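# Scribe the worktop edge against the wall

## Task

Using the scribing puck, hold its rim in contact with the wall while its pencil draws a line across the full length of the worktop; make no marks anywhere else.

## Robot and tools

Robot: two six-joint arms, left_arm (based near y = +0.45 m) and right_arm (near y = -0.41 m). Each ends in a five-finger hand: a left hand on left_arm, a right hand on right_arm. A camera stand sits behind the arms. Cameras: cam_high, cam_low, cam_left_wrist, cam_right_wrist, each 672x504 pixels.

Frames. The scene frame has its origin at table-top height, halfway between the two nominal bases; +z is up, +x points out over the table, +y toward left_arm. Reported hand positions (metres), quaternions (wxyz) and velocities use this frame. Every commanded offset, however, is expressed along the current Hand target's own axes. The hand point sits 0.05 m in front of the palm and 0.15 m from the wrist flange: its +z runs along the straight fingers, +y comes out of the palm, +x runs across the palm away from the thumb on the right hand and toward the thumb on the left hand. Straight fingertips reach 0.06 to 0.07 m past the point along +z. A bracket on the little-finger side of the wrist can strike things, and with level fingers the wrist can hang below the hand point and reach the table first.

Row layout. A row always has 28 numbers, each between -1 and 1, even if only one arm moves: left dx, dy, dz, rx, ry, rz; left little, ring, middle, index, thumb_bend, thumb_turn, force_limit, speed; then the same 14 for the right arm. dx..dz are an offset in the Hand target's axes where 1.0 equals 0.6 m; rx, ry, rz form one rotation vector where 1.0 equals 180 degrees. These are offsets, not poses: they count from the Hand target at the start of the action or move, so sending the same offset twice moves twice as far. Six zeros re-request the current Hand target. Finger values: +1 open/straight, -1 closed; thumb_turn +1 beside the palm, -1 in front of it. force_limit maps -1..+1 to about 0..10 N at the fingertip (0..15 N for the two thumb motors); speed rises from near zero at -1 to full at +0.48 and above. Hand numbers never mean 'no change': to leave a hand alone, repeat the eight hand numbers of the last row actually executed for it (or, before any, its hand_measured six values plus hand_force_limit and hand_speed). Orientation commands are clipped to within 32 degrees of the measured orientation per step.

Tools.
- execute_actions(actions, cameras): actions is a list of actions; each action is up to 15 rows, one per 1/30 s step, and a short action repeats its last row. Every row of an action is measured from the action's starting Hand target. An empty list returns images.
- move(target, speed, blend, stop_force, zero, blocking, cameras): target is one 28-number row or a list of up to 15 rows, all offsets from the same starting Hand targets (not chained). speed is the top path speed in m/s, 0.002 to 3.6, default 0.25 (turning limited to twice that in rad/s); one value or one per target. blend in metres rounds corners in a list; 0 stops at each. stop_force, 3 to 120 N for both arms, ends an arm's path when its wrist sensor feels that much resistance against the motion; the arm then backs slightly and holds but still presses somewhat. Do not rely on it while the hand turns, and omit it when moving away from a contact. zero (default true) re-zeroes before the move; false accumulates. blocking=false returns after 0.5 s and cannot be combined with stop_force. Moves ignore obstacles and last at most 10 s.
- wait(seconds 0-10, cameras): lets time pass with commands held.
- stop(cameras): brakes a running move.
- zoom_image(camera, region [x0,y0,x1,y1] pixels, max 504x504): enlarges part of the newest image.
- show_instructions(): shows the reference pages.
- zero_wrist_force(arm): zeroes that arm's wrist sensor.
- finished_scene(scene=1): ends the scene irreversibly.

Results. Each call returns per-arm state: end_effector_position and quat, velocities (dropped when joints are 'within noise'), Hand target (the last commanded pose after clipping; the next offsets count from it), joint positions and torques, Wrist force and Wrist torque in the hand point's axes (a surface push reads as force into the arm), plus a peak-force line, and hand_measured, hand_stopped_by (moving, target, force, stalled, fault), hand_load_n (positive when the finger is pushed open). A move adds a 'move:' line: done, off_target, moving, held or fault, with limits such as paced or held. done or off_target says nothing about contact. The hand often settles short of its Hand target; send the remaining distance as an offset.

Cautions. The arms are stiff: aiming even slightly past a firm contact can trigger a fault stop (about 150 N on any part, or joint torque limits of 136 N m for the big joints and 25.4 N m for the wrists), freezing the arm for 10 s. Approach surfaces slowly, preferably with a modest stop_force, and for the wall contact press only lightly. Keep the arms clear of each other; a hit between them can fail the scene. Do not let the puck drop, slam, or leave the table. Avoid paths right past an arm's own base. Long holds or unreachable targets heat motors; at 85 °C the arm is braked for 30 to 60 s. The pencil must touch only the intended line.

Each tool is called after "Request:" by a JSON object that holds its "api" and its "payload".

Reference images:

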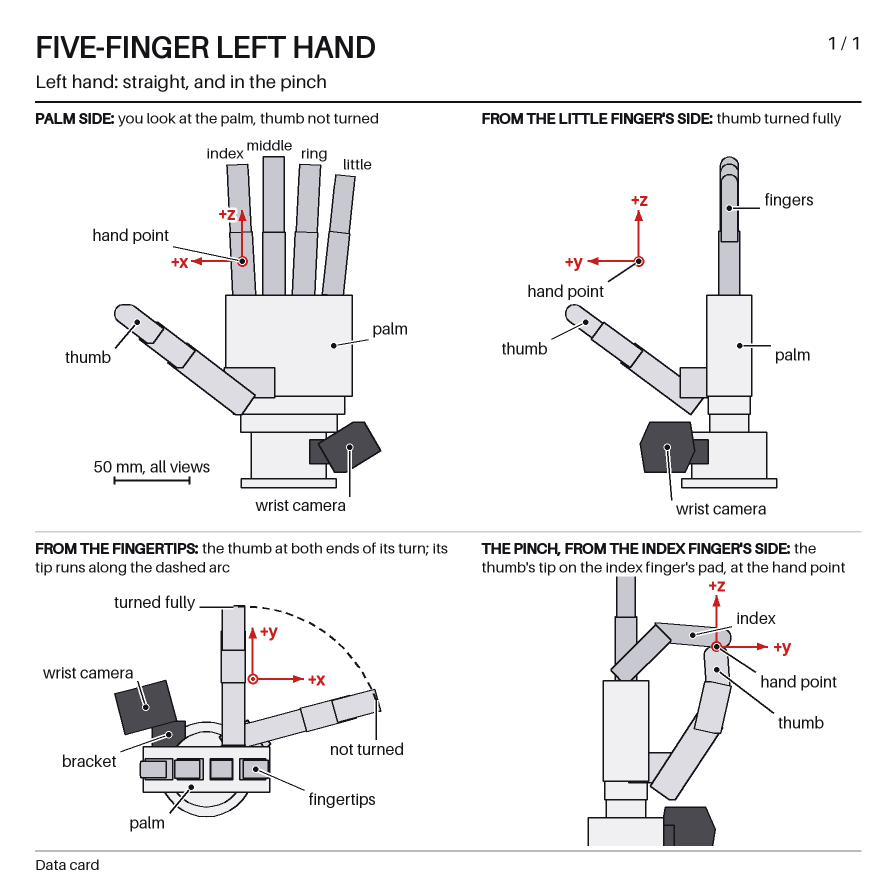

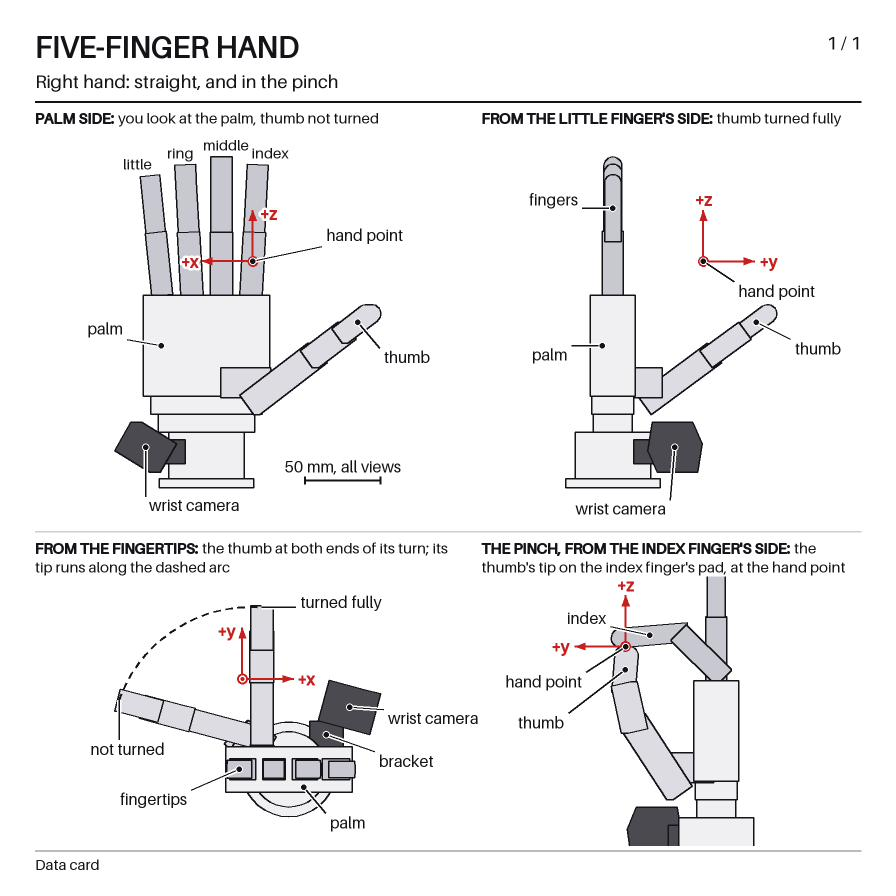

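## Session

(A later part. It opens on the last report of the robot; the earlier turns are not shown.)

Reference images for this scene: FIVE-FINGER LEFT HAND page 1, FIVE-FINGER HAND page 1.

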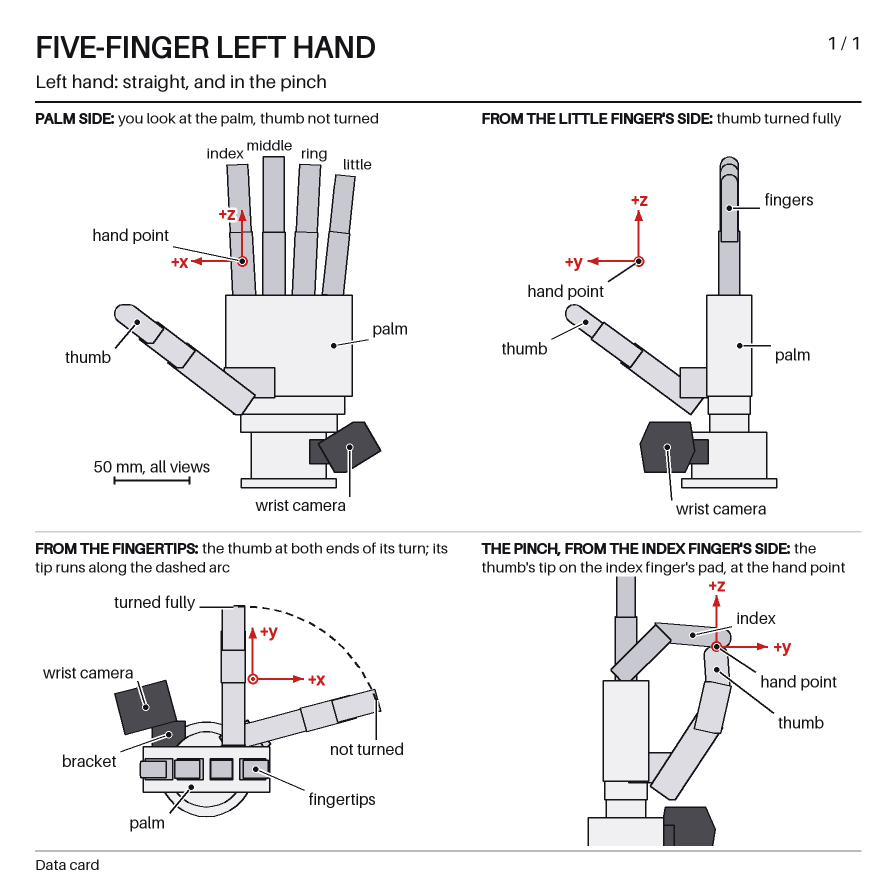

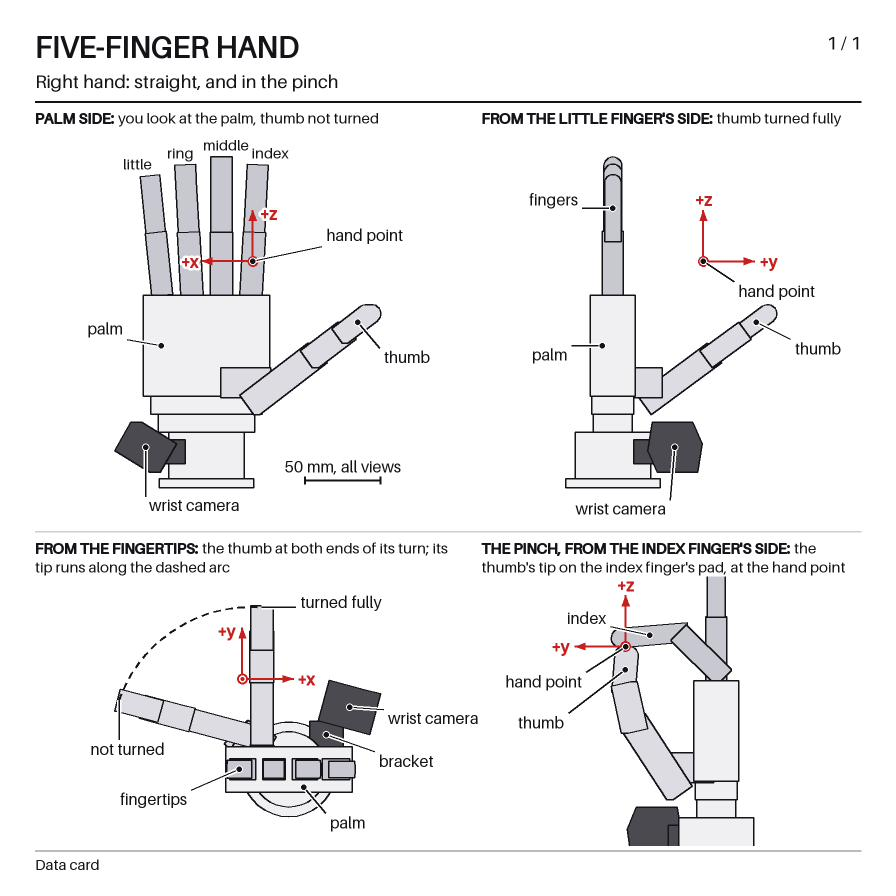

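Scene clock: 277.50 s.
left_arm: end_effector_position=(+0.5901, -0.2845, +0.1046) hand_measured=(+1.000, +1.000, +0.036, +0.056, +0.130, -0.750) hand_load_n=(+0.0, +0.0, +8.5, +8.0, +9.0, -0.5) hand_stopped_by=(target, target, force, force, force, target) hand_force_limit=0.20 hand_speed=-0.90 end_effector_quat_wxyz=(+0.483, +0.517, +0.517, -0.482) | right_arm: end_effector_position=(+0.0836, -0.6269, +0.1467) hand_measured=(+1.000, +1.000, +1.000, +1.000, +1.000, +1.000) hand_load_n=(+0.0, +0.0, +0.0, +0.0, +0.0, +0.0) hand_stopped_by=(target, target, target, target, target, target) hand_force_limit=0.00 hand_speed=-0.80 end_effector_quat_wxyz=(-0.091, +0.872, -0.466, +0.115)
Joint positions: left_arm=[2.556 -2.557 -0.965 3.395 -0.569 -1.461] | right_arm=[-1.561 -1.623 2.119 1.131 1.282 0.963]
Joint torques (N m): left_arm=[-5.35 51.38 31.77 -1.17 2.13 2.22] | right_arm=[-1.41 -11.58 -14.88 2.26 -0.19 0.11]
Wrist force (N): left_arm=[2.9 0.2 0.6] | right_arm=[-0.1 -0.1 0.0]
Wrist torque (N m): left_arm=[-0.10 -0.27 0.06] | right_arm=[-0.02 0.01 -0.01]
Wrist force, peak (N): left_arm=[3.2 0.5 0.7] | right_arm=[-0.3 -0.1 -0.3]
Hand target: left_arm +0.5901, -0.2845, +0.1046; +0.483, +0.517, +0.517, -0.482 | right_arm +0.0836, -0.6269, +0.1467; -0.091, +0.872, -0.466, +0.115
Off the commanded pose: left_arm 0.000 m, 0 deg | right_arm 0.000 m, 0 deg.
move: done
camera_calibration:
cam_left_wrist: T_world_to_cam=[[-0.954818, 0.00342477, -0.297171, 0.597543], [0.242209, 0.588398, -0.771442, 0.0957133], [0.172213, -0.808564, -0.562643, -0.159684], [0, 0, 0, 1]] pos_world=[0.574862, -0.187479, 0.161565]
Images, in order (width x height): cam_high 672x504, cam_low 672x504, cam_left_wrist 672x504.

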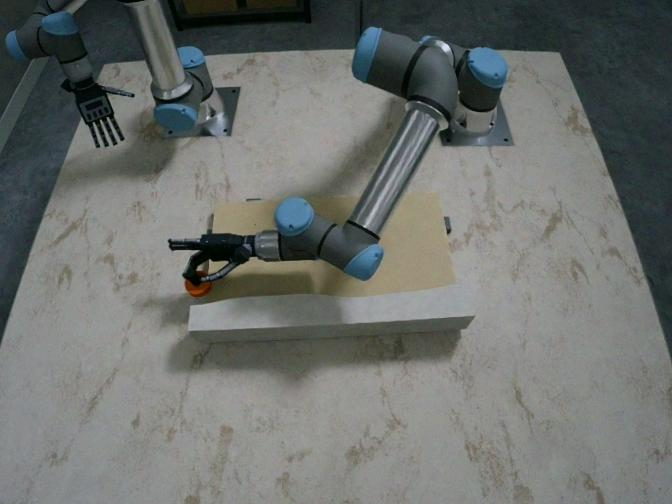

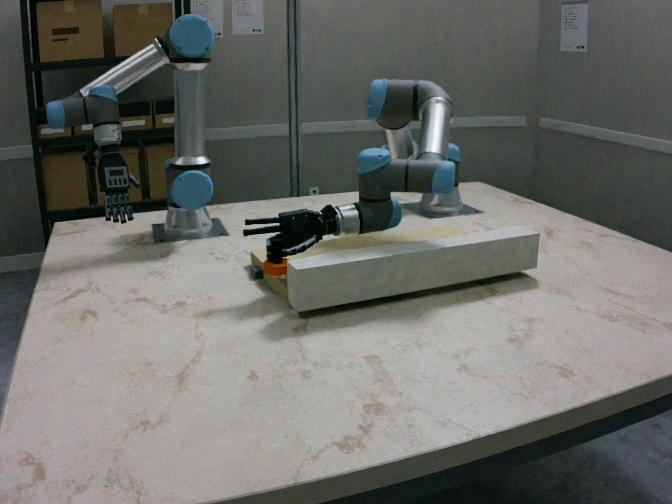

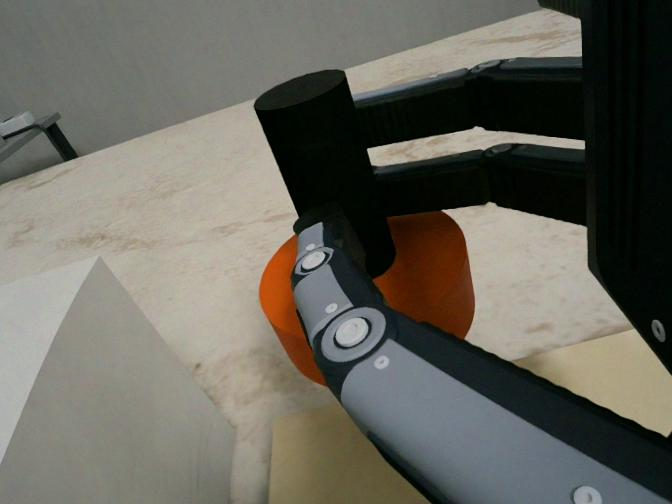

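Request:
{"api": "zoom_image", "payload": {"camera": "cam_left_wrist", "region": [0, 230, 320, 470]}}

Request:
{"api": "zoom_image", "payload": {"camera": "cam_left_wrist", "region": [150, 300, 400, 504]}}

Scaled by 1.575.

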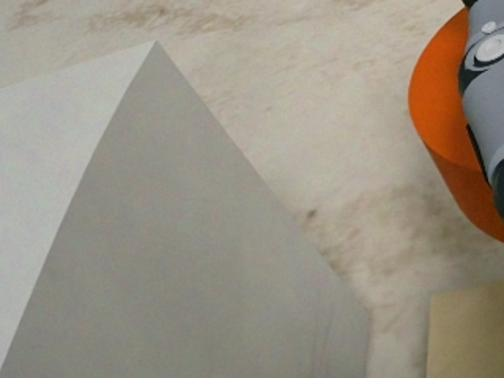

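Scaled by 2.016.

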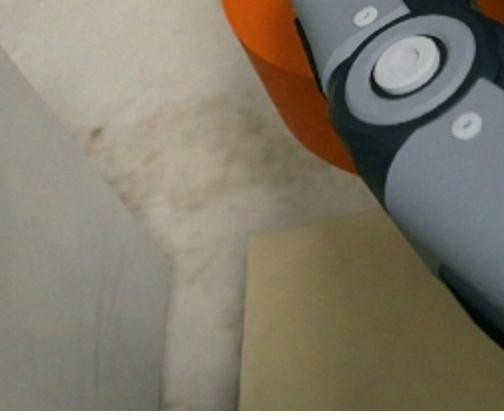

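Request:
{"api": "move", "payload": {"target": [0, 0.1, 0, 0, 0, 0, 1, 1, -0.4, -0.4, -0.2, -0.75, 0.2, -0.9, 0, 0, 0, 0, 0, 0, 1, 1, 1, 1, 1, 1, 0, -0.8], "speed": 0.03, "stop_force": 3, "cameras": ["cam_high", "cam_low", "cam_left_wrist"]}}

Request:
{"api": "zoom_image", "payload": {"camera": "cam_left_wrist", "region": [100, 230, 420, 504]}}

Request:
{"api": "zoom_image", "payload": {"camera": "cam_high", "region": [180, 250, 280, 330]}}

Request:
{"api": "zoom_image", "payload": {"camera": "cam_low", "region": [240, 200, 360, 300]}}

Scene clock: 297.03 s.
left_arm: end_effector_position=(+0.6289, -0.2844, +0.1046) hand_measured=(+1.000, +1.000, +0.036, +0.056, +0.130, -0.750) hand_load_n=(+0.0, +0.0, +9.0, +7.5, +9.0, +0.0) hand_stopped_by=(target, target, force, force, force, target) hand_force_limit=0.20 hand_speed=-0.90 end_effector_quat_wxyz=(+0.483, +0.517, +0.516, -0.482) | right_arm: end_effector_position=(+0.0836, -0.6269, +0.1467) hand_measured=(+1.000, +1.000, +1.000, +1.000, +1.000, +1.000) hand_load_n=(+0.0, +0.0, +0.0, +0.0, +0.0, +0.0) hand_stopped_by=(target, target, target, target, target, target) hand_force_limit=0.00 hand_speed=-0.80 end_effector_quat_wxyz=(-0.091, +0.872, -0.466, +0.115)
Joint positions: left_arm=[2.585 -2.642 -0.796 3.307 -0.541 -1.455] | right_arm=[-1.561 -1.623 2.119 1.131 1.282 0.963]
Joint torques (N m): left_arm=[-5.93 68.81 7.03 2.66 -2.23 -2.08] | right_arm=[-3.05 -12.56 -15.73 2.19 -0.06 0.12]
Wrist force (N): left_arm=[2.7 0.3 0.6] | right_arm=[0.0 0.2 -0.1]
Wrist torque (N m): left_arm=[-0.06 -0.23 0.04] | right_arm=[0.03 0.01 0.00]
Wrist force, peak (N): left_arm=[1.0 -5.4 1.2] | right_arm=[-0.4 -0.1 -0.1]
Hand target: left_arm +0.6289, -0.2844, +0.1046; +0.483, +0.517, +0.516, -0.482 (not the last commanded pose) | right_arm +0.0836, -0.6269, +0.1467; -0.091, +0.872, -0.466, +0.115
Off the commanded pose: left_arm 0.021 m, 0 deg | right_arm 0.000 m, 0 deg.
move: contact (left_arm)
camera_calibration:
cam_left_wrist: T_world_to_cam=[[-0.954771, 0.00288702, -0.297328, 0.63439], [0.242114, 0.588023, -0.771758, 0.086321], [0.172608, -0.808839, -0.562126, -0.16665], [0, 0, 0, 1]] pos_world=[0.613562, -0.187383, 0.161563]
Images, in order (width x height): cam_high 672x504, cam_low 672x504, cam_left_wrist 672x504.

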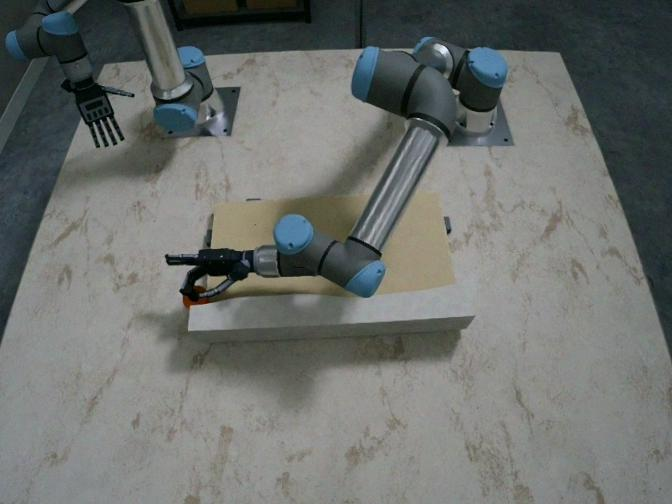

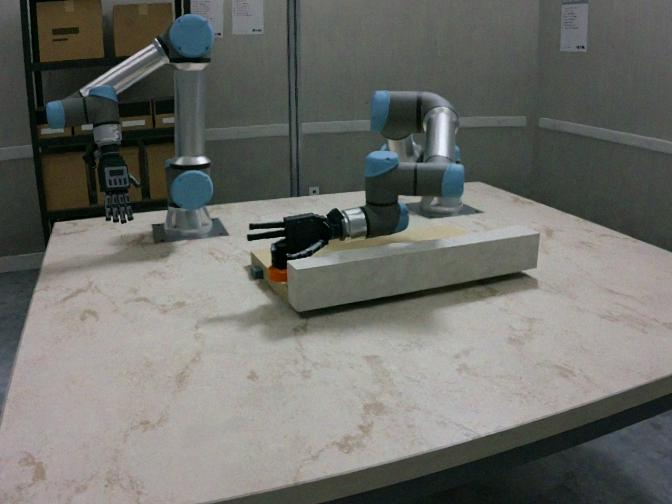

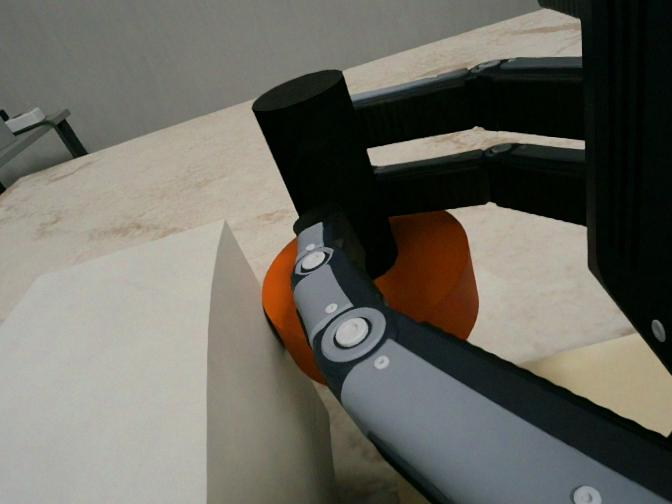

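Scaled by 1.575.

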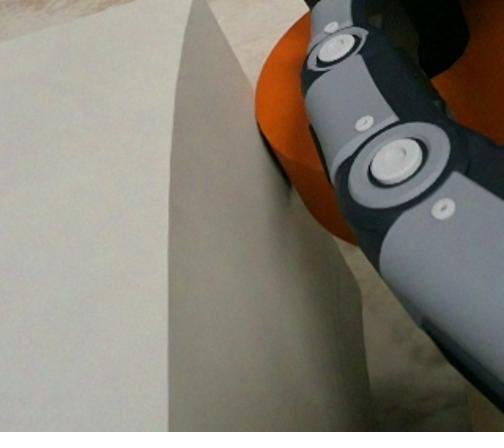

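Scaled by 5.040.

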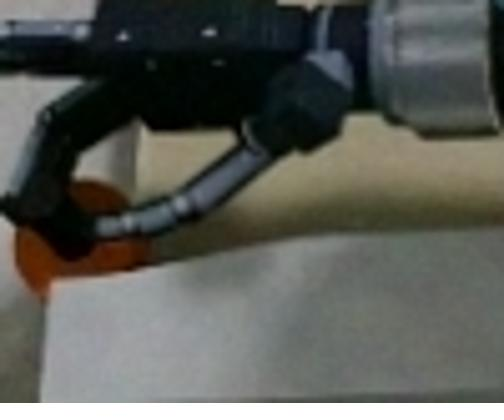

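Scaled by 4.200.

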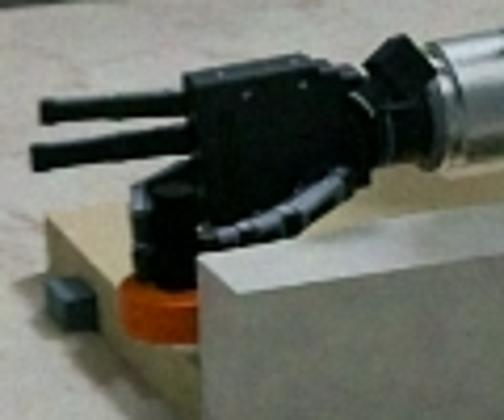

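Request:
{"api": "move", "payload": {"target": [0.0409, -0.005, 0.0029, 0, 0, 0, 1, 1, -0.4, -0.4, -0.2, -0.75, 0.2, -0.9, 0, 0, 0, 0, 0, 0, 1, 1, 1, 1, 1, 1, 0, -0.8], "speed": 0.04}}

Request:
{"api": "move", "payload": {"target": [0.0142, 0, 0.001, 0, 0, 0, 1, 1, -0.4, -0.4, -0.2, -0.75, 0.2, -0.9, 0, 0, 0, 0, 0, 0, 1, 1, 1, 1, 1, 1, 0, -0.8], "speed": 0.01, "stop_force": 3, "cameras": ["cam_low", "cam_left_wrist"]}}

Request:
{"api": "zoom_image", "payload": {"camera": "cam_low", "region": [240, 200, 360, 300]}}

Request:
{"api": "zoom_image", "payload": {"camera": "cam_left_wrist", "region": [100, 230, 420, 504]}}

Scene clock: 311.77 s.
left_arm: end_effector_position=(+0.6259, -0.2844, +0.0802) hand_measured=(+1.000, +1.000, +0.036, +0.056, +0.130, -0.750) hand_load_n=(+0.0, +0.0, +9.0, +7.5, +9.0, +0.0) hand_stopped_by=(target, target, force, force, force, target) hand_force_limit=0.20 hand_speed=-0.90 end_effector_quat_wxyz=(+0.483, +0.517, +0.517, -0.482) | right_arm: end_effector_position=(+0.0836, -0.6269, +0.1467) hand_measured=(+1.000, +1.000, +1.000, +1.000, +1.000, +1.000) hand_load_n=(+0.0, +0.0, +0.0, +0.0, +0.0, +0.0) hand_stopped_by=(target, target, target, target, target, target) hand_force_limit=0.00 hand_speed=-0.80 end_effector_quat_wxyz=(-0.091, +0.872, -0.466, +0.115)
Joint positions: left_arm=[2.582 -2.661 -0.826 3.354 -0.543 -1.456] | right_arm=[-1.561 -1.623 2.119 1.131 1.282 0.963]
Joint torques (N m): left_arm=[-6.42 52.54 6.82 2.62 -2.29 -2.05] | right_arm=[-2.86 -11.93 -15.61 2.1 -0.05 0.11]
Wrist force (N): left_arm=[2.7 0.5 0.4] | right_arm=[0.0 0.0 -0.2]
Wrist torque (N m): left_arm=[-0.02 -0.24 0.12] | right_arm=[0.01 0.00 0.00]
Wrist force, peak (N): left_arm=[3.1 0.4 0.6] | right_arm=[-0.4 0.1 -0.1]
Hand target: left_arm +0.6259, -0.2845, +0.0800; +0.483, +0.517, +0.516, -0.482 | right_arm +0.0836, -0.6269, +0.1467; -0.091, +0.872, -0.466, +0.115
Off the commanded pose: left_arm 0.000 m, 0 deg | right_arm 0.000 m, 0 deg.
move: done

Scene clock: 313.83 s.
left_arm: end_effector_position=(+0.6259, -0.2845, +0.0748) hand_measured=(+1.000, +1.000, +0.036, +0.056, +0.130, -0.750) hand_load_n=(+0.0, +0.0, +10.5, +6.0, +8.5, -2.5) hand_stopped_by=(target, target, force, force, force, target) hand_force_limit=0.20 hand_speed=-0.90 end_effector_quat_wxyz=(+0.483, +0.517, +0.516, -0.482) | right_arm: end_effector_position=(+0.0836, -0.6269, +0.1467) hand_measured=(+1.000, +1.000, +1.000, +1.000, +1.000, +1.000) hand_load_n=(+0.0, +0.0, +0.0, +0.0, +0.0, +0.0) hand_stopped_by=(target, target, target, target, target, target) hand_force_limit=0.00 hand_speed=-0.80 end_effector_quat_wxyz=(-0.091, +0.872, -0.466, +0.115)
Joint positions: left_arm=[2.582 -2.666 -0.828 3.363 -0.543 -1.456] | right_arm=[-1.561 -1.623 2.119 1.131 1.282 0.963]
Joint torques (N m): left_arm=[-2.56 66.5 31.12 -1.54 -2.09 -1.41] | right_arm=[-3.47 -12.4 -15.85 2.26 0.04 0.28]
Wrist force (N): left_arm=[1.3 0.4 0.3] | right_arm=[-0.2 0.1 -0.1]
Wrist torque (N m): left_arm=[-0.06 -0.24 0.16] | right_arm=[0.02 0.03 -0.01]
Wrist force, peak (N): left_arm=[3.0 0.5 0.7] | right_arm=[-0.1 0.0 -0.4]
Hand target: left_arm +0.6259, -0.2845, +0.0748; +0.483, +0.517, +0.516, -0.482 (not the last commanded pose) | right_arm +0.0836, -0.6269, +0.1467; -0.091, +0.872, -0.466, +0.115
Off the commanded pose: left_arm 0.003 m, 0 deg | right_arm 0.000 m, 0 deg.
move: contact (left_arm)
camera_calibration:
cam_left_wrist: T_world_to_cam=[[-0.954771, 0.00288702, -0.297328, 0.622761], [0.242114, 0.588023, -0.771758, 0.0640836], [0.172608, -0.808839, -0.562126, -0.182982], [0, 0, 0, 1]] pos_world=[0.610662, -0.187483, 0.131763]
Images, in order (width x height): cam_low 672x504, cam_left_wrist 672x504.

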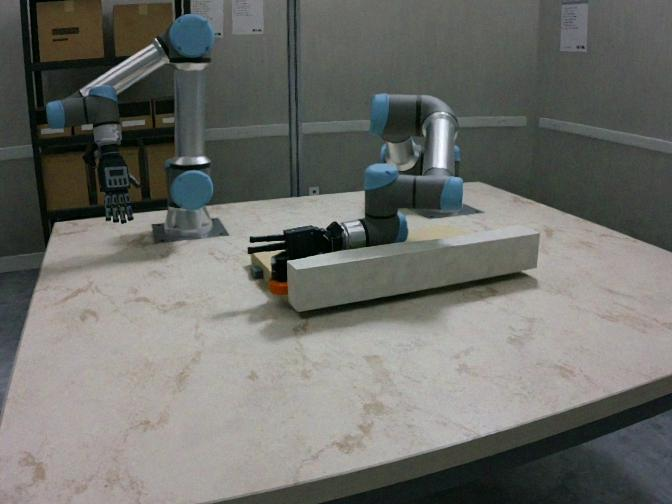

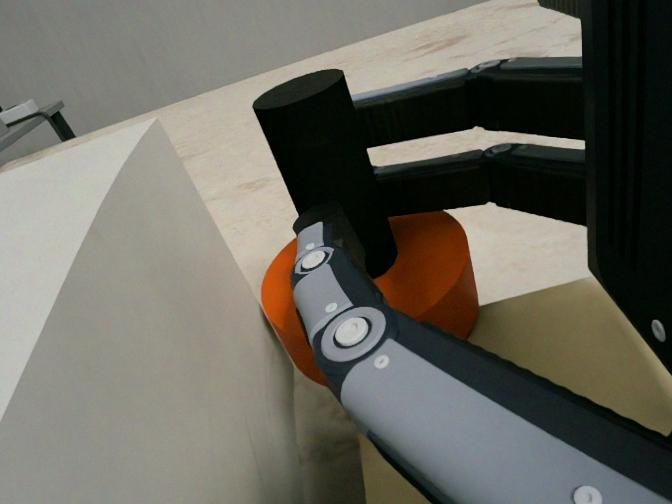

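Scaled by 4.200.

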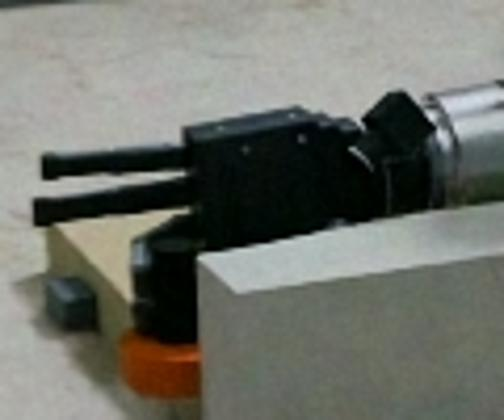

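Scaled by 1.575.

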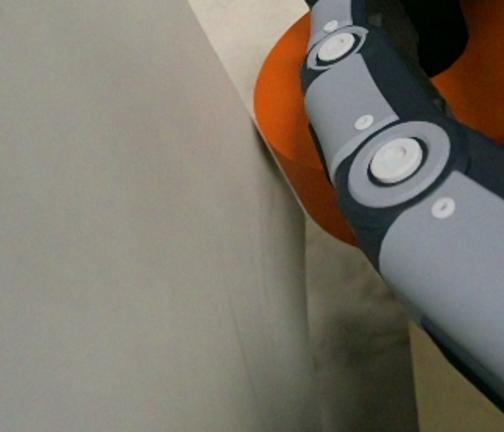

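Request:
{"api": "move", "payload": {"target": [0, 0.0133, 0, 0, 0, 0, 1, 1, -0.4, -0.4, -0.2, -0.75, 0.2, -0.9, 0, 0, 0, 0, 0, 0, 1, 1, 1, 1, 1, 1, 0, -0.8], "speed": 0.01, "stop_force": 3}}

Scene clock: 317.17 s.
left_arm: end_effector_position=(+0.6295, -0.2845, +0.0748) hand_measured=(+1.000, +1.000, +0.036, +0.056, +0.130, -0.750) hand_load_n=(+0.0, +0.0, +10.5, +8.5, +7.5, -1.5) hand_stopped_by=(target, target, force, force, force, target) hand_force_limit=0.20 hand_speed=-0.90 end_effector_quat_wxyz=(+0.483, +0.517, +0.516, -0.482) | right_arm: end_effector_position=(+0.0836, -0.6269, +0.1467) hand_measured=(+1.000, +1.000, +1.000, +1.000, +1.000, +1.000) hand_load_n=(+0.0, +0.0, +0.0, +0.0, +0.0, +0.0) hand_stopped_by=(target, target, target, target, target, target) hand_force_limit=0.00 hand_speed=-0.80 end_effector_quat_wxyz=(-0.091, +0.872, -0.466, +0.115)
Joint positions: left_arm=[2.585 -2.675 -0.812 3.354 -0.541 -1.455] | right_arm=[-1.561 -1.623 2.119 1.131 1.282 0.963]
Joint torques (N m): left_arm=[-5.23 66.57 4.95 2.45 -2.73 -1.94] | right_arm=[-2.87 -13.45 -15.18 2.05 -0.01 0.2]
Wrist force (N): left_arm=[0.0 -1.9 0.9] | right_arm=[0.0 0.1 -0.1]
Wrist torque (N m): left_arm=[-0.10 -0.26 0.06] | right_arm=[0.02 0.01 0.00]
Wrist force, peak (N): left_arm=[0.0 -5.1 1.0] | right_arm=[-0.2 -0.3 -0.3]
Hand target: left_arm +0.6295, -0.2845, +0.0748; +0.483, +0.517, +0.516, -0.482 (not the last commanded pose) | right_arm +0.0836, -0.6269, +0.1467; -0.091, +0.872, -0.466, +0.115
Off the commanded pose: left_arm 0.004 m, 0 deg | right_arm 0.000 m, 0 deg.
move: contact (left_arm)

Request:
{"api": "move", "payload": {"target": [0.0026, -0.0037, -0.0249, 0, 0, 0, 1, 1, -0.4, -0.4, -0.2, -0.75, 0.2, -0.9, 0, 0, 0, 0, 0, 0, 1, 1, 1, 1, 1, 1, 0, -0.8], "speed": 0.03}}

Scene clock: 320.90 s.
left_arm: end_effector_position=(+0.6273, -0.2695, +0.0743) hand_measured=(+1.000, +1.000, +0.036, +0.056, +0.130, -0.750) hand_load_n=(+0.0, +0.0, +10.0, +8.0, +8.0, -3.5) hand_stopped_by=(target, target, force, force, force, target) hand_force_limit=0.20 hand_speed=-0.90 end_effector_quat_wxyz=(+0.483, +0.517, +0.516, -0.482) | right_arm: end_effector_position=(+0.0836, -0.6269, +0.1467) hand_measured=(+1.000, +1.000, +1.000, +1.000, +1.000, +1.000) hand_load_n=(+0.0, +0.0, +0.0, +0.0, -0.5, +0.0) hand_stopped_by=(target, target, target, target, target, target) hand_force_limit=0.00 hand_speed=-0.80 end_effector_quat_wxyz=(-0.091, +0.872, -0.466, +0.115)
Joint positions: left_arm=[2.601 -2.642 -0.879 3.385 -0.525 -1.451] | right_arm=[-1.561 -1.623 2.119 1.131 1.282 0.963]
Joint torques (N m): left_arm=[5.87 59.07 0.93 0.64 1.88 -2.61] | right_arm=[-3.4 -12.79 -15.24 2.03 -0.11 0.12]
Wrist force (N): left_arm=[-7.4 0.8 2.0] | right_arm=[0.0 0.1 -0.1]
Wrist torque (N m): left_arm=[-0.03 -0.36 0.05] | right_arm=[0.02 0.00 0.00]
Wrist force, peak (N): left_arm=[-7.5 0.7 1.8] | right_arm=[-0.1 -0.1 -0.3]
Hand target: left_arm +0.6273, -0.2694, +0.0743; +0.483, +0.517, +0.516, -0.482 | right_arm +0.0836, -0.6269, +0.1467; -0.091, +0.872, -0.466, +0.115
Off the commanded pose: left_arm 0.000 m, 0 deg | right_arm 0.000 m, 0 deg.
move: done

Request:
{"api": "move", "payload": {"target": [0, 0.01, 0, 0, 0, 0, 1, 1, -0.4, -0.4, -0.2, -0.75, 0.2, -0.9, 0, 0, 0, 0, 0, 0, 1, 1, 1, 1, 1, 1, 0, -0.8], "speed": 0.006, "stop_force": 3, "cameras": ["cam_left_wrist"]}}

Scene clock: 325.30 s.
left_arm: end_effector_position=(+0.6281, -0.2694, +0.0743) hand_measured=(+1.000, +1.000, +0.036, +0.056, +0.130, -0.750) hand_load_n=(+0.0, +0.0, +10.0, +8.5, +7.0, -3.5) hand_stopped_by=(target, target, force, force, force, target) hand_force_limit=0.20 hand_speed=-0.90 end_effector_quat_wxyz=(+0.483, +0.517, +0.516, -0.482) | right_arm: end_effector_position=(+0.0836, -0.6269, +0.1467) hand_measured=(+1.000, +1.000, +1.000, +1.000, +1.000, +1.000) hand_load_n=(+0.0, +0.0, +0.0, +0.0, +0.0, -0.5) hand_stopped_by=(target, target, target, target, target, target) hand_force_limit=0.00 hand_speed=-0.80 end_effector_quat_wxyz=(-0.091, +0.872, -0.466, +0.115)
Joint positions: left_arm=[2.602 -2.644 -0.875 3.383 -0.524 -1.451] | right_arm=[-1.561 -1.623 2.119 1.131 1.282 0.963]
Joint torques (N m): left_arm=[-4.31 58.72 1.51 1.04 -3.14 0.76] | right_arm=[-3.34 -12.37 -14.55 2.26 0.14 0.08]
Wrist force (N): left_arm=[-7.5 -1.9 1.5] | right_arm=[-0.3 0.0 -0.2]
Wrist torque (N m): left_arm=[-0.10 -0.31 0.07] | right_arm=[0.02 0.04 -0.01]
Wrist force, peak (N): left_arm=[-8.2 -2.8 1.3] | right_arm=[-0.2 -0.3 -0.1]
Hand target: left_arm +0.6281, -0.2694, +0.0743; +0.483, +0.517, +0.516, -0.482 (not the last commanded pose) | right_arm +0.0836, -0.6269, +0.1467; -0.091, +0.872, -0.466, +0.115
Off the commanded pose: left_arm 0.005 m, 0 deg | right_arm 0.000 m, 0 deg.
move: contact (left_arm)
camera_calibration:
cam_left_wrist: T_world_to_cam=[[-0.954813, 0.0028671, -0.297195, 0.624673], [0.242012, 0.587942, -0.771851, 0.0543471], [0.17252, -0.808898, -0.562068, -0.171393], [0, 0, 0, 1]] pos_world=[0.612862, -0.172384, 0.131263]
Images, in order (width x height): cam_left_wrist 672x504.

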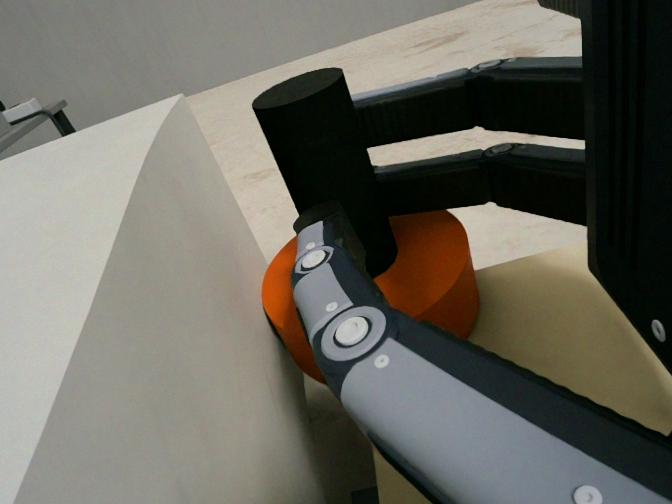

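Request:
{"api": "move", "payload": {"target": [0.0024, -0.0060, -0.0416, 0, 0, 0, 1, 1, -0.4, -0.4, -0.2, -0.75, 0.2, -0.9, 0, 0, 0, 0, 0, 0, 1, 1, 1, 1, 1, 1, 0, -0.8], "speed": 0.03}}

Scene clock: 333.00 s.
left_arm: end_effector_position=(+0.6245, -0.2445, +0.0745) hand_measured=(+1.000, +1.000, +0.036, +0.056, +0.130, -0.750) hand_load_n=(+0.0, +0.0, +10.0, +10.5, +8.0, -2.0) hand_stopped_by=(target, target, force, force, force, target) hand_force_limit=0.20 hand_speed=-0.90 end_effector_quat_wxyz=(+0.483, +0.517, +0.516, -0.482) | right_arm: end_effector_position=(+0.0836, -0.6269, +0.1467) hand_measured=(+1.000, +1.000, +1.000, +1.000, +1.000, +1.000) hand_load_n=(+0.0, +0.0, +0.0, +0.0, +0.0, +0.0) hand_stopped_by=(target, target, target, target, target, target) hand_force_limit=0.00 hand_speed=-0.80 end_effector_quat_wxyz=(-0.091, +0.872, -0.466, +0.115)
Joint positions: left_arm=[2.63 -2.594 -0.975 3.427 -0.496 -1.443] | right_arm=[-1.561 -1.623 2.119 1.131 1.282 0.963]
Joint torques (N m): left_arm=[11.63 58.82 1.95 1.88 0.48 -0.17] | right_arm=[-3.37 -12.33 -14.1 2.09 0.05 0.05]
Wrist force (N): left_arm=[-5.6 -5.8 3.8] | right_arm=[-0.2 0.1 0.1]
Wrist torque (N m): left_arm=[-0.24 -0.32 0.08] | right_arm=[0.01 0.03 -0.01]
Wrist force, peak (N): left_arm=[-6.2 -5.6 3.6] | right_arm=[-0.1 0.2 -0.3]
Hand target: left_arm +0.6245, -0.2444, +0.0745; +0.483, +0.517, +0.516, -0.482 | right_arm +0.0836, -0.6269, +0.1467; -0.091, +0.872, -0.466, +0.115
Off the commanded pose: left_arm 0.000 m, 0 deg | right_arm 0.000 m, 0 deg.
move: done

Request:
{"api": "move", "payload": {"target": [0.0029, -0.0093, -0.0416, 0, 0, 0, 1, 1, -0.4, -0.4, -0.2, -0.75, 0.2, -0.9, 0, 0, 0, 0, 0, 0, 1, 1, 1, 1, 1, 1, 0, -0.8], "speed": 0.03}}

Scene clock: 336.80 s.
left_arm: end_effector_position=(+0.6189, -0.2195, +0.0745) hand_measured=(+1.000, +1.000, +0.036, +0.056, +0.130, -0.750) hand_load_n=(+0.0, +0.0, +11.0, +11.0, +8.0, -2.0) hand_stopped_by=(target, target, force, force, force, target) hand_force_limit=0.20 hand_speed=-0.90 end_effector_quat_wxyz=(+0.483, +0.517, +0.516, -0.482) | right_arm: end_effector_position=(+0.0836, -0.6269, +0.1467) hand_measured=(+1.000, +1.000, +1.000, +1.000, +1.000, +1.000) hand_load_n=(+0.0, +0.0, +0.0, +0.0, +0.0, +0.0) hand_stopped_by=(target, target, target, target, target, target) hand_force_limit=0.00 hand_speed=-0.80 end_effector_quat_wxyz=(-0.091, +0.872, -0.466, +0.115)
Joint positions: left_arm=[2.658 -2.546 -1.072 3.468 -0.468 -1.434] | right_arm=[-1.561 -1.623 2.119 1.131 1.282 0.963]
Joint torques (N m): left_arm=[12.46 57.76 2.21 1.89 0.21 0.74] | right_arm=[-4.28 -12.27 -15.71 2.08 0.16 0.08]
Wrist force (N): left_arm=[-4.9 -7.7 4.7] | right_arm=[0.1 -0.1 -0.1]
Wrist torque (N m): left_arm=[-0.28 -0.37 0.14] | right_arm=[-0.01 -0.01 0.00]
Wrist force, peak (N): left_arm=[-6.1 -7.5 4.7] | right_arm=[-0.2 0.1 -0.3]
Hand target: left_arm +0.6189, -0.2194, +0.0745; +0.483, +0.517, +0.516, -0.482 | right_arm +0.0836, -0.6269, +0.1467; -0.091, +0.872, -0.466, +0.115
Off the commanded pose: left_arm 0.000 m, 0 deg | right_arm 0.000 m, 0 deg.
move: done

Request:
{"api": "move", "payload": {"target": [0.0029, -0.0110, -0.0416, 0, 0, 0, 1, 1, -0.4, -0.4, -0.2, -0.75, 0.2, -0.9, 0, 0, 0, 0, 0, 0, 1, 1, 1, 1, 1, 1, 0, -0.8], "speed": 0.03}}

Scene clock: 339.77 s.
left_arm: end_effector_position=(+0.6123, -0.1945, +0.0744) hand_measured=(+1.000, +1.000, +0.036, +0.056, +0.130, -0.750) hand_load_n=(+0.0, +0.0, +9.0, +8.0, +9.0, -2.0) hand_stopped_by=(target, target, force, force, force, target) hand_force_limit=0.20 hand_speed=-0.90 end_effector_quat_wxyz=(+0.483, +0.517, +0.516, -0.482) | right_arm: end_effector_position=(+0.0836, -0.6269, +0.1467) hand_measured=(+1.000, +1.000, +1.000, +1.000, +1.000, +1.000) hand_load_n=(+0.0, +0.0, +0.0, +0.0, +0.0, +0.0) hand_stopped_by=(target, target, target, target, target, target) hand_force_limit=0.00 hand_speed=-0.80 end_effector_quat_wxyz=(-0.091, +0.872, -0.466, +0.115)
Joint positions: left_arm=[2.687 -2.501 -1.164 3.505 -0.44 -1.424] | right_arm=[-1.561 -1.623 2.119 1.131 1.282 0.963]
Joint torques (N m): left_arm=[6.9 59.57 2.98 1.84 2.28 1.79] | right_arm=[-4 -12.75 -14.68 2.28 0.16 0.08]
Wrist force (N): left_arm=[-0.8 0.8 0.9] | right_arm=[-0.1 0.0 -0.1]
Wrist torque (N m): left_arm=[-0.04 -0.29 0.06] | right_arm=[0.01 0.02 -0.01]
Wrist force, peak (N): left_arm=[-6.3 -7.5 4.8] | right_arm=[-0.1 -0.1 -0.4]
Hand target: left_arm +0.6122, -0.1944, +0.0744; +0.483, +0.517, +0.516, -0.482 | right_arm +0.0836, -0.6269, +0.1467; -0.091, +0.872, -0.466, +0.115
Off the commanded pose: left_arm 0.000 m, 0 deg | right_arm 0.000 m, 0 deg.
move: done

Request:
{"api": "move", "payload": {"target": [0, 0.01, 0, 0, 0, 0, 1, 1, -0.4, -0.4, -0.2, -0.75, 0.2, -0.9, 0, 0, 0, 0, 0, 0, 1, 1, 1, 1, 1, 1, 0, -0.8], "speed": 0.008, "stop_force": 4, "cameras": ["cam_left_wrist"]}}

Scene clock: 343.13 s.
left_arm: end_effector_position=(+0.6130, -0.1944, +0.0744) hand_measured=(+1.000, +1.000, +0.036, +0.056, +0.130, -0.750) hand_load_n=(+0.0, +0.0, +10.0, +9.5, +7.0, -2.0) hand_stopped_by=(target, target, force, force, force, target) hand_force_limit=0.20 hand_speed=-0.90 end_effector_quat_wxyz=(+0.483, +0.517, +0.517, -0.482) | right_arm: end_effector_position=(+0.0836, -0.6269, +0.1467) hand_measured=(+1.000, +1.000, +1.000, +1.000, +1.000, +1.000) hand_load_n=(+0.0, +0.0, +0.0, +0.0, +0.0, +0.0) hand_stopped_by=(target, target, target, target, target, target) hand_force_limit=0.00 hand_speed=-0.80 end_effector_quat_wxyz=(-0.091, +0.872, -0.466, +0.115)
Joint positions: left_arm=[2.688 -2.502 -1.161 3.503 -0.439 -1.424] | right_arm=[-1.561 -1.623 2.119 1.131 1.282 0.963]
Joint torques (N m): left_arm=[-2.84 59.6 2.84 2.01 -3.12 1.81] | right_arm=[-5.02 -13.35 -15.04 2.24 0.06 0.12]
Wrist force (N): left_arm=[-2.4 -3.0 1.7] | right_arm=[-0.1 0.0 -0.1]
Wrist torque (N m): left_arm=[-0.15 -0.29 0.08] | right_arm=[0.01 0.02 -0.01]
Wrist force, peak (N): left_arm=[-1.8 -5.7 1.4] | right_arm=[-0.2 -0.1 -0.4]
Hand target: left_arm +0.6130, -0.1944, +0.0744; +0.483, +0.517, +0.517, -0.482 (not the last commanded pose) | right_arm +0.0836, -0.6269, +0.1467; -0.091, +0.872, -0.466, +0.115
Off the commanded pose: left_arm 0.005 m, 0 deg | right_arm 0.000 m, 0 deg.
move: contact (left_arm)
camera_calibration:
cam_left_wrist: T_world_to_cam=[[-0.954812, 0.00286645, -0.297195, 0.61007], [0.242022, 0.587894, -0.771885, 0.0139769], [0.172507, -0.808933, -0.562023, -0.108066], [0, 0, 0, 1]] pos_world=[0.597762, -0.0973841, 0.131363]
Images, in order (width x height): cam_left_wrist 672x504.

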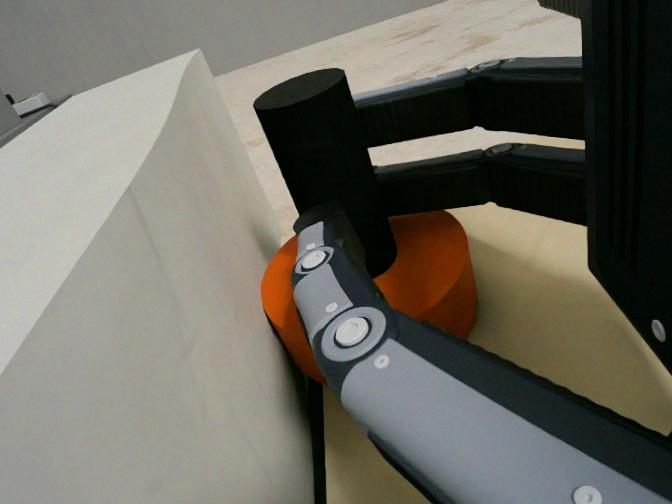

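Request:
{"api": "move", "payload": {"target": [0.0023, -0.0015, -0.0333, 0, 0, 0, 1, 1, -0.4, -0.4, -0.2, -0.75, 0.2, -0.9, 0, 0, 0, 0, 0, 0, 1, 1, 1, 1, 1, 1, 0, -0.8], "speed": 0.03}}

Scene clock: 348.40 s.
left_arm: end_effector_position=(+0.6121, -0.1745, +0.0744) hand_measured=(+1.000, +1.000, +0.036, +0.056, +0.130, -0.750) hand_load_n=(+0.0, +0.0, +10.0, +14.5, +8.0, -2.0) hand_stopped_by=(target, target, force, force, force, target) hand_force_limit=0.20 hand_speed=-0.90 end_effector_quat_wxyz=(+0.483, +0.517, +0.517, -0.482) | right_arm: end_effector_position=(+0.0836, -0.6269, +0.1467) hand_measured=(+1.000, +1.000, +1.000, +1.000, +1.000, +1.000) hand_load_n=(+0.0, +0.0, +0.0, +0.0, +0.0, +0.0) hand_stopped_by=(target, target, target, target, target, target) hand_force_limit=0.00 hand_speed=-0.80 end_effector_quat_wxyz=(-0.091, +0.872, -0.466, +0.115)
Joint positions: left_arm=[2.715 -2.477 -1.212 3.519 -0.412 -1.413] | right_arm=[-1.561 -1.623 2.119 1.131 1.282 0.963]
Joint torques (N m): left_arm=[15.66 54.34 2.59 2.43 -0.88 2.22] | right_arm=[-5.35 -13.12 -14.36 2.37 0.05 0.05]
Wrist force (N): left_arm=[-3.9 -12.1 5.4] | right_arm=[0.0 -0.1 -0.2]
Wrist torque (N m): left_arm=[-0.40 -0.35 0.17] | right_arm=[-0.01 0.01 -0.01]
Wrist force, peak (N): left_arm=[-4.7 -11.9 5.1] | right_arm=[-0.1 -0.4 -0.2]
Hand target: left_arm +0.6121, -0.1744, +0.0744; +0.483, +0.517, +0.517, -0.482 | right_arm +0.0836, -0.6269, +0.1467; -0.091, +0.872, -0.466, +0.115
Off the commanded pose: left_arm 0.000 m, 0 deg | right_arm 0.000 m, 0 deg.
move: done

Request:
{"api": "move", "payload": {"target": [0.0023, -0.0050, -0.0333, 0, 0, 0, 1, 1, -0.4, -0.4, -0.2, -0.75, 0.2, -0.9, 0, 0, 0, 0, 0, 0, 1, 1, 1, 1, 1, 1, 0, -0.8], "speed": 0.03}}

Scene clock: 353.80 s.
left_arm: end_effector_position=(+0.6091, -0.1544, +0.0744) hand_measured=(+1.000, +1.000, +0.036, +0.056, +0.130, -0.750) hand_load_n=(+0.0, +0.0, +9.0, +11.0, +9.5, -0.5) hand_stopped_by=(target, target, force, force, force, target) hand_force_limit=0.20 hand_speed=-0.90 end_effector_quat_wxyz=(+0.483, +0.517, +0.517, -0.482) | right_arm: end_effector_position=(+0.0836, -0.6269, +0.1467) hand_measured=(+1.000, +1.000, +1.000, +1.000, +1.000, +1.000) hand_load_n=(+0.5, +0.0, +0.0, +0.0, +0.0, +0.0) hand_stopped_by=(target, target, target, target, target, target) hand_force_limit=0.00 hand_speed=-0.80 end_effector_quat_wxyz=(-0.091, +0.872, -0.466, +0.115)
Joint positions: left_arm=[2.742 -2.45 -1.266 3.536 -0.386 -1.401] | right_arm=[-1.561 -1.623 2.119 1.131 1.282 0.963]
Joint torques (N m): left_arm=[7.33 60.91 3.52 2.45 1.87 2.22] | right_arm=[-3.73 -12.1 -15.51 2.14 0.37 0.23]
Wrist force (N): left_arm=[1.3 -1.8 1.1] | right_arm=[0.3 -0.1 0.0]
Wrist torque (N m): left_arm=[-0.13 -0.35 0.08] | right_arm=[-0.02 -0.04 0.01]
Wrist force, peak (N): left_arm=[-5.1 -12.1 5.4] | right_arm=[-0.3 -0.1 -0.3]
Hand target: left_arm +0.6091, -0.1543, +0.0744; +0.483, +0.517, +0.517, -0.482 | right_arm +0.0836, -0.6269, +0.1467; -0.091, +0.872, -0.466, +0.115
Off the commanded pose: left_arm 0.000 m, 0 deg | right_arm 0.000 m, 0 deg.
move: done

Request:
{"api": "move", "payload": {"target": [0.0030, -0.0005, -0.0332, 0, 0, 0, 1, 1, -0.4, -0.4, -0.2, -0.75, 0.2, -0.9, 0, 0, 0, 0, 0, 0, 1, 1, 1, 1, 1, 1, 0, -0.8], "speed": 0.03}}

Scene clock: 358.10 s.
left_arm: end_effector_position=(+0.6088, -0.1345, +0.0739) hand_measured=(+1.000, +1.000, +0.036, +0.056, +0.130, -0.750) hand_load_n=(+0.0, +0.0, +10.5, +13.5, +8.0, -1.5) hand_stopped_by=(target, target, force, force, force, target) hand_force_limit=0.20 hand_speed=-0.90 end_effector_quat_wxyz=(+0.483, +0.517, +0.516, -0.482) | right_arm: end_effector_position=(+0.0836, -0.6269, +0.1467) hand_measured=(+1.000, +1.000, +1.000, +1.000, +1.000, +1.000) hand_load_n=(+0.0, +0.0, +0.0, +0.0, +0.0, +0.0) hand_stopped_by=(target, target, target, target, target, target) hand_force_limit=0.00 hand_speed=-0.80 end_effector_quat_wxyz=(-0.091, +0.872, -0.466, +0.115)
Joint positions: left_arm=[2.771 -2.431 -1.307 3.543 -0.357 -1.386] | right_arm=[-1.561 -1.623 2.119 1.131 1.282 0.963]
Joint torques (N m): left_arm=[14.02 56.13 2.36 2.48 -1.14 2.12] | right_arm=[-5.25 -13.23 -14.33 2.04 0.13 0.02]
Wrist force (N): left_arm=[-4.3 -12.0 3.7] | right_arm=[-0.1 -0.1 -0.2]
Wrist torque (N m): left_arm=[-0.43 -0.44 0.19] | right_arm=[-0.01 0.02 -0.01]
Wrist force, peak (N): left_arm=[-4.5 -12.1 3.4] | right_arm=[0.0 0.3 -0.3]
Hand target: left_arm +0.6088, -0.1343, +0.0739; +0.483, +0.517, +0.517, -0.482 | right_arm +0.0836, -0.6269, +0.1467; -0.091, +0.872, -0.466, +0.115
Off the commanded pose: left_arm 0.000 m, 0 deg | right_arm 0.000 m, 0 deg.
move: done

Request:
{"api": "move", "payload": {"target": [0.0023, -0.0040, -0.0333, 0, 0, 0, 1, 1, -0.4, -0.4, -0.2, -0.75, 0.2, -0.9, 0, 0, 0, 0, 0, 0, 1, 1, 1, 1, 1, 1, 0, -0.8], "speed": 0.03}}

Scene clock: 362.40 s.
left_arm: end_effector_position=(+0.6064, -0.1145, +0.0739) hand_measured=(+1.000, +1.000, +0.036, +0.056, +0.130, -0.750) hand_load_n=(+0.0, +0.0, +9.0, +10.0, +9.5, -1.5) hand_stopped_by=(target, target, force, force, force, target) hand_force_limit=0.20 hand_speed=-0.90 end_effector_quat_wxyz=(+0.483, +0.517, +0.517, -0.482) | right_arm: end_effector_position=(+0.0836, -0.6269, +0.1467) hand_measured=(+1.000, +1.000, +1.000, +1.000, +1.000, +1.000) hand_load_n=(+0.0, +0.0, +0.0, +0.0, +0.0, +0.0) hand_stopped_by=(target, target, target, target, target, target) hand_force_limit=0.00 hand_speed=-0.80 end_effector_quat_wxyz=(-0.091, +0.872, -0.466, +0.115)
Joint positions: left_arm=[2.8 -2.409 -1.351 3.549 -0.329 -1.369] | right_arm=[-1.561 -1.623 2.119 1.131 1.282 0.963]
Joint torques (N m): left_arm=[6.06 55.7 3.48 2.13 2.4 2.12] | right_arm=[-5.08 -12.11 -14.95 2.09 -0.04 0]
Wrist force (N): left_arm=[2.3 0.2 0.7] | right_arm=[-0.2 -0.1 0.1]
Wrist torque (N m): left_arm=[-0.10 -0.36 0.08] | right_arm=[-0.01 0.02 -0.01]
Wrist force, peak (N): left_arm=[-4.5 -12.0 4.3] | right_arm=[-0.1 -0.4 -0.2]
Hand target: left_arm +0.6063, -0.1143, +0.0739; +0.483, +0.517, +0.517, -0.482 | right_arm +0.0836, -0.6269, +0.1467; -0.091, +0.872, -0.466, +0.115
Off the commanded pose: left_arm 0.000 m, 0 deg | right_arm 0.000 m, 0 deg.
move: done

Request:
{"api": "move", "payload": {"target": [[0.0010, 0.0012, 0.0001, 0, 0, 0, 1, 1, -0.4, -0.4, -0.2, -0.75, 0.2, -0.9, 0, 0, 0, 0, 0, 0, 1, 1, 1, 1, 1, 1, 0, -0.8], [0.0037, -0.0022, -0.0331, 0, 0, 0, 1, 1, -0.4, -0.4, -0.2, -0.75, 0.2, -0.9, 0, 0, 0, 0, 0, 0, 1, 1, 1, 1, 1, 1, 0, -0.8]], "speed": 0.03, "cameras": ["cam_left_wrist"]}}

Scene clock: 371.30 s.
left_arm: end_effector_position=(+0.6050, -0.0946, +0.0730) hand_measured=(+1.000, +1.000, +0.036, +0.056, +0.130, -0.750) hand_load_n=(+0.0, +0.0, +10.0, +9.0, +9.5, -3.0) hand_stopped_by=(target, target, force, force, force, target) hand_force_limit=0.20 hand_speed=-0.90 end_effector_quat_wxyz=(+0.483, +0.517, +0.516, -0.482) | right_arm: end_effector_position=(+0.0836, -0.6269, +0.1467) hand_measured=(+1.000, +1.000, +1.000, +1.000, +1.000, +1.000) hand_load_n=(+0.0, +0.0, +0.0, +0.0, +0.0, +0.0) hand_stopped_by=(target, target, target, target, target, target) hand_force_limit=0.00 hand_speed=-0.80 end_effector_quat_wxyz=(-0.091, +0.872, -0.466, +0.115)
Joint positions: left_arm=[2.831 -2.393 -1.388 3.549 -0.299 -1.347] | right_arm=[-1.561 -1.623 2.119 1.131 1.282 0.963]
Joint torques (N m): left_arm=[6.55 55.61 1.16 -2.54 2.31 2.46] | right_arm=[-4.24 -12.08 -15.03 2.12 0.29 0.17]
Wrist force (N): left_arm=[0.1 0.1 1.0] | right_arm=[-0.2 -0.1 -0.1]
Wrist torque (N m): left_arm=[-0.09 -0.35 0.11] | right_arm=[-0.01 0.03 -0.02]
Wrist force, peak (N): left_arm=[-2.6 -4.5 2.3] | right_arm=[-0.4 0.0 0.0]
Hand target: left_arm +0.6050, -0.0944, +0.0730; +0.483, +0.517, +0.517, -0.482 | right_arm +0.0836, -0.6269, +0.1467; -0.091, +0.872, -0.466, +0.115
Off the commanded pose: left_arm 0.000 m, 0 deg | right_arm 0.000 m, 0 deg.
move: done
camera_calibration:
cam_left_wrist: T_world_to_cam=[[-0.954812, 0.00286645, -0.297195, 0.601729], [0.242022, 0.587894, -0.771885, -0.0438394], [0.172507, -0.808933, -0.562023, -0.0267417], [0, 0, 0, 1]] pos_world=[0.589762, 0.00241591, 0.129963]
Images, in order (width x height): cam_left_wrist 672x504.

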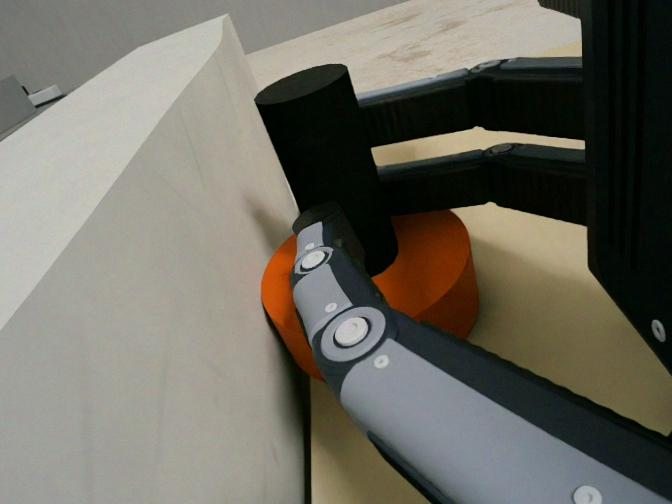

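Request:
{"api": "move", "payload": {"target": [0, 0.01, 0, 0, 0, 0, 1, 1, -0.4, -0.4, -0.2, -0.75, 0.2, -0.9, 0, 0, 0, 0, 0, 0, 1, 1, 1, 1, 1, 1, 0, -0.8], "speed": 0.008, "stop_force": 5}}

Scene clock: 374.53 s.
left_arm: end_effector_position=(+0.6059, -0.0943, +0.0731) hand_measured=(+1.000, +1.000, +0.036, +0.056, +0.130, -0.750) hand_load_n=(+0.0, +0.0, +10.5, +10.0, +7.5, -1.0) hand_stopped_by=(target, target, force, force, force, target) hand_force_limit=0.20 hand_speed=-0.90 end_effector_quat_wxyz=(+0.483, +0.517, +0.516, -0.482) | right_arm: end_effector_position=(+0.0836, -0.6269, +0.1467) hand_measured=(+1.000, +1.000, +1.000, +1.000, +1.000, +1.000) hand_load_n=(+0.0, +0.0, +0.0, +0.0, +0.0, -0.5) hand_stopped_by=(target, target, target, target, target, target) hand_force_limit=0.00 hand_speed=-0.80 end_effector_quat_wxyz=(-0.091, +0.872, -0.466, +0.115)
Joint positions: left_arm=[2.832 -2.395 -1.385 3.547 -0.298 -1.346] | right_arm=[-1.561 -1.623 2.119 1.131 1.282 0.963]
Joint torques (N m): left_arm=[-3.8 54.45 1.85 1.88 -3.18 -2.09] | right_arm=[-4.45 -11.21 -14.95 1.99 0.46 0.1]
Wrist force (N): left_arm=[-1.8 -4.8 1.0] | right_arm=[-0.1 -0.1 0.0]
Wrist torque (N m): left_arm=[-0.26 -0.37 0.12] | right_arm=[-0.01 0.02 -0.01]
Wrist force, peak (N): left_arm=[-2.9 -7.7 0.5] | right_arm=[-0.2 0.1 -0.3]
Hand target: left_arm +0.6059, -0.0943, +0.0731; +0.483, +0.517, +0.517, -0.482 (not the last commanded pose) | right_arm +0.0836, -0.6269, +0.1467; -0.091, +0.872, -0.466, +0.115
Off the commanded pose: left_arm 0.005 m, 0 deg | right_arm 0.000 m, 0 deg.
move: contact (left_arm)


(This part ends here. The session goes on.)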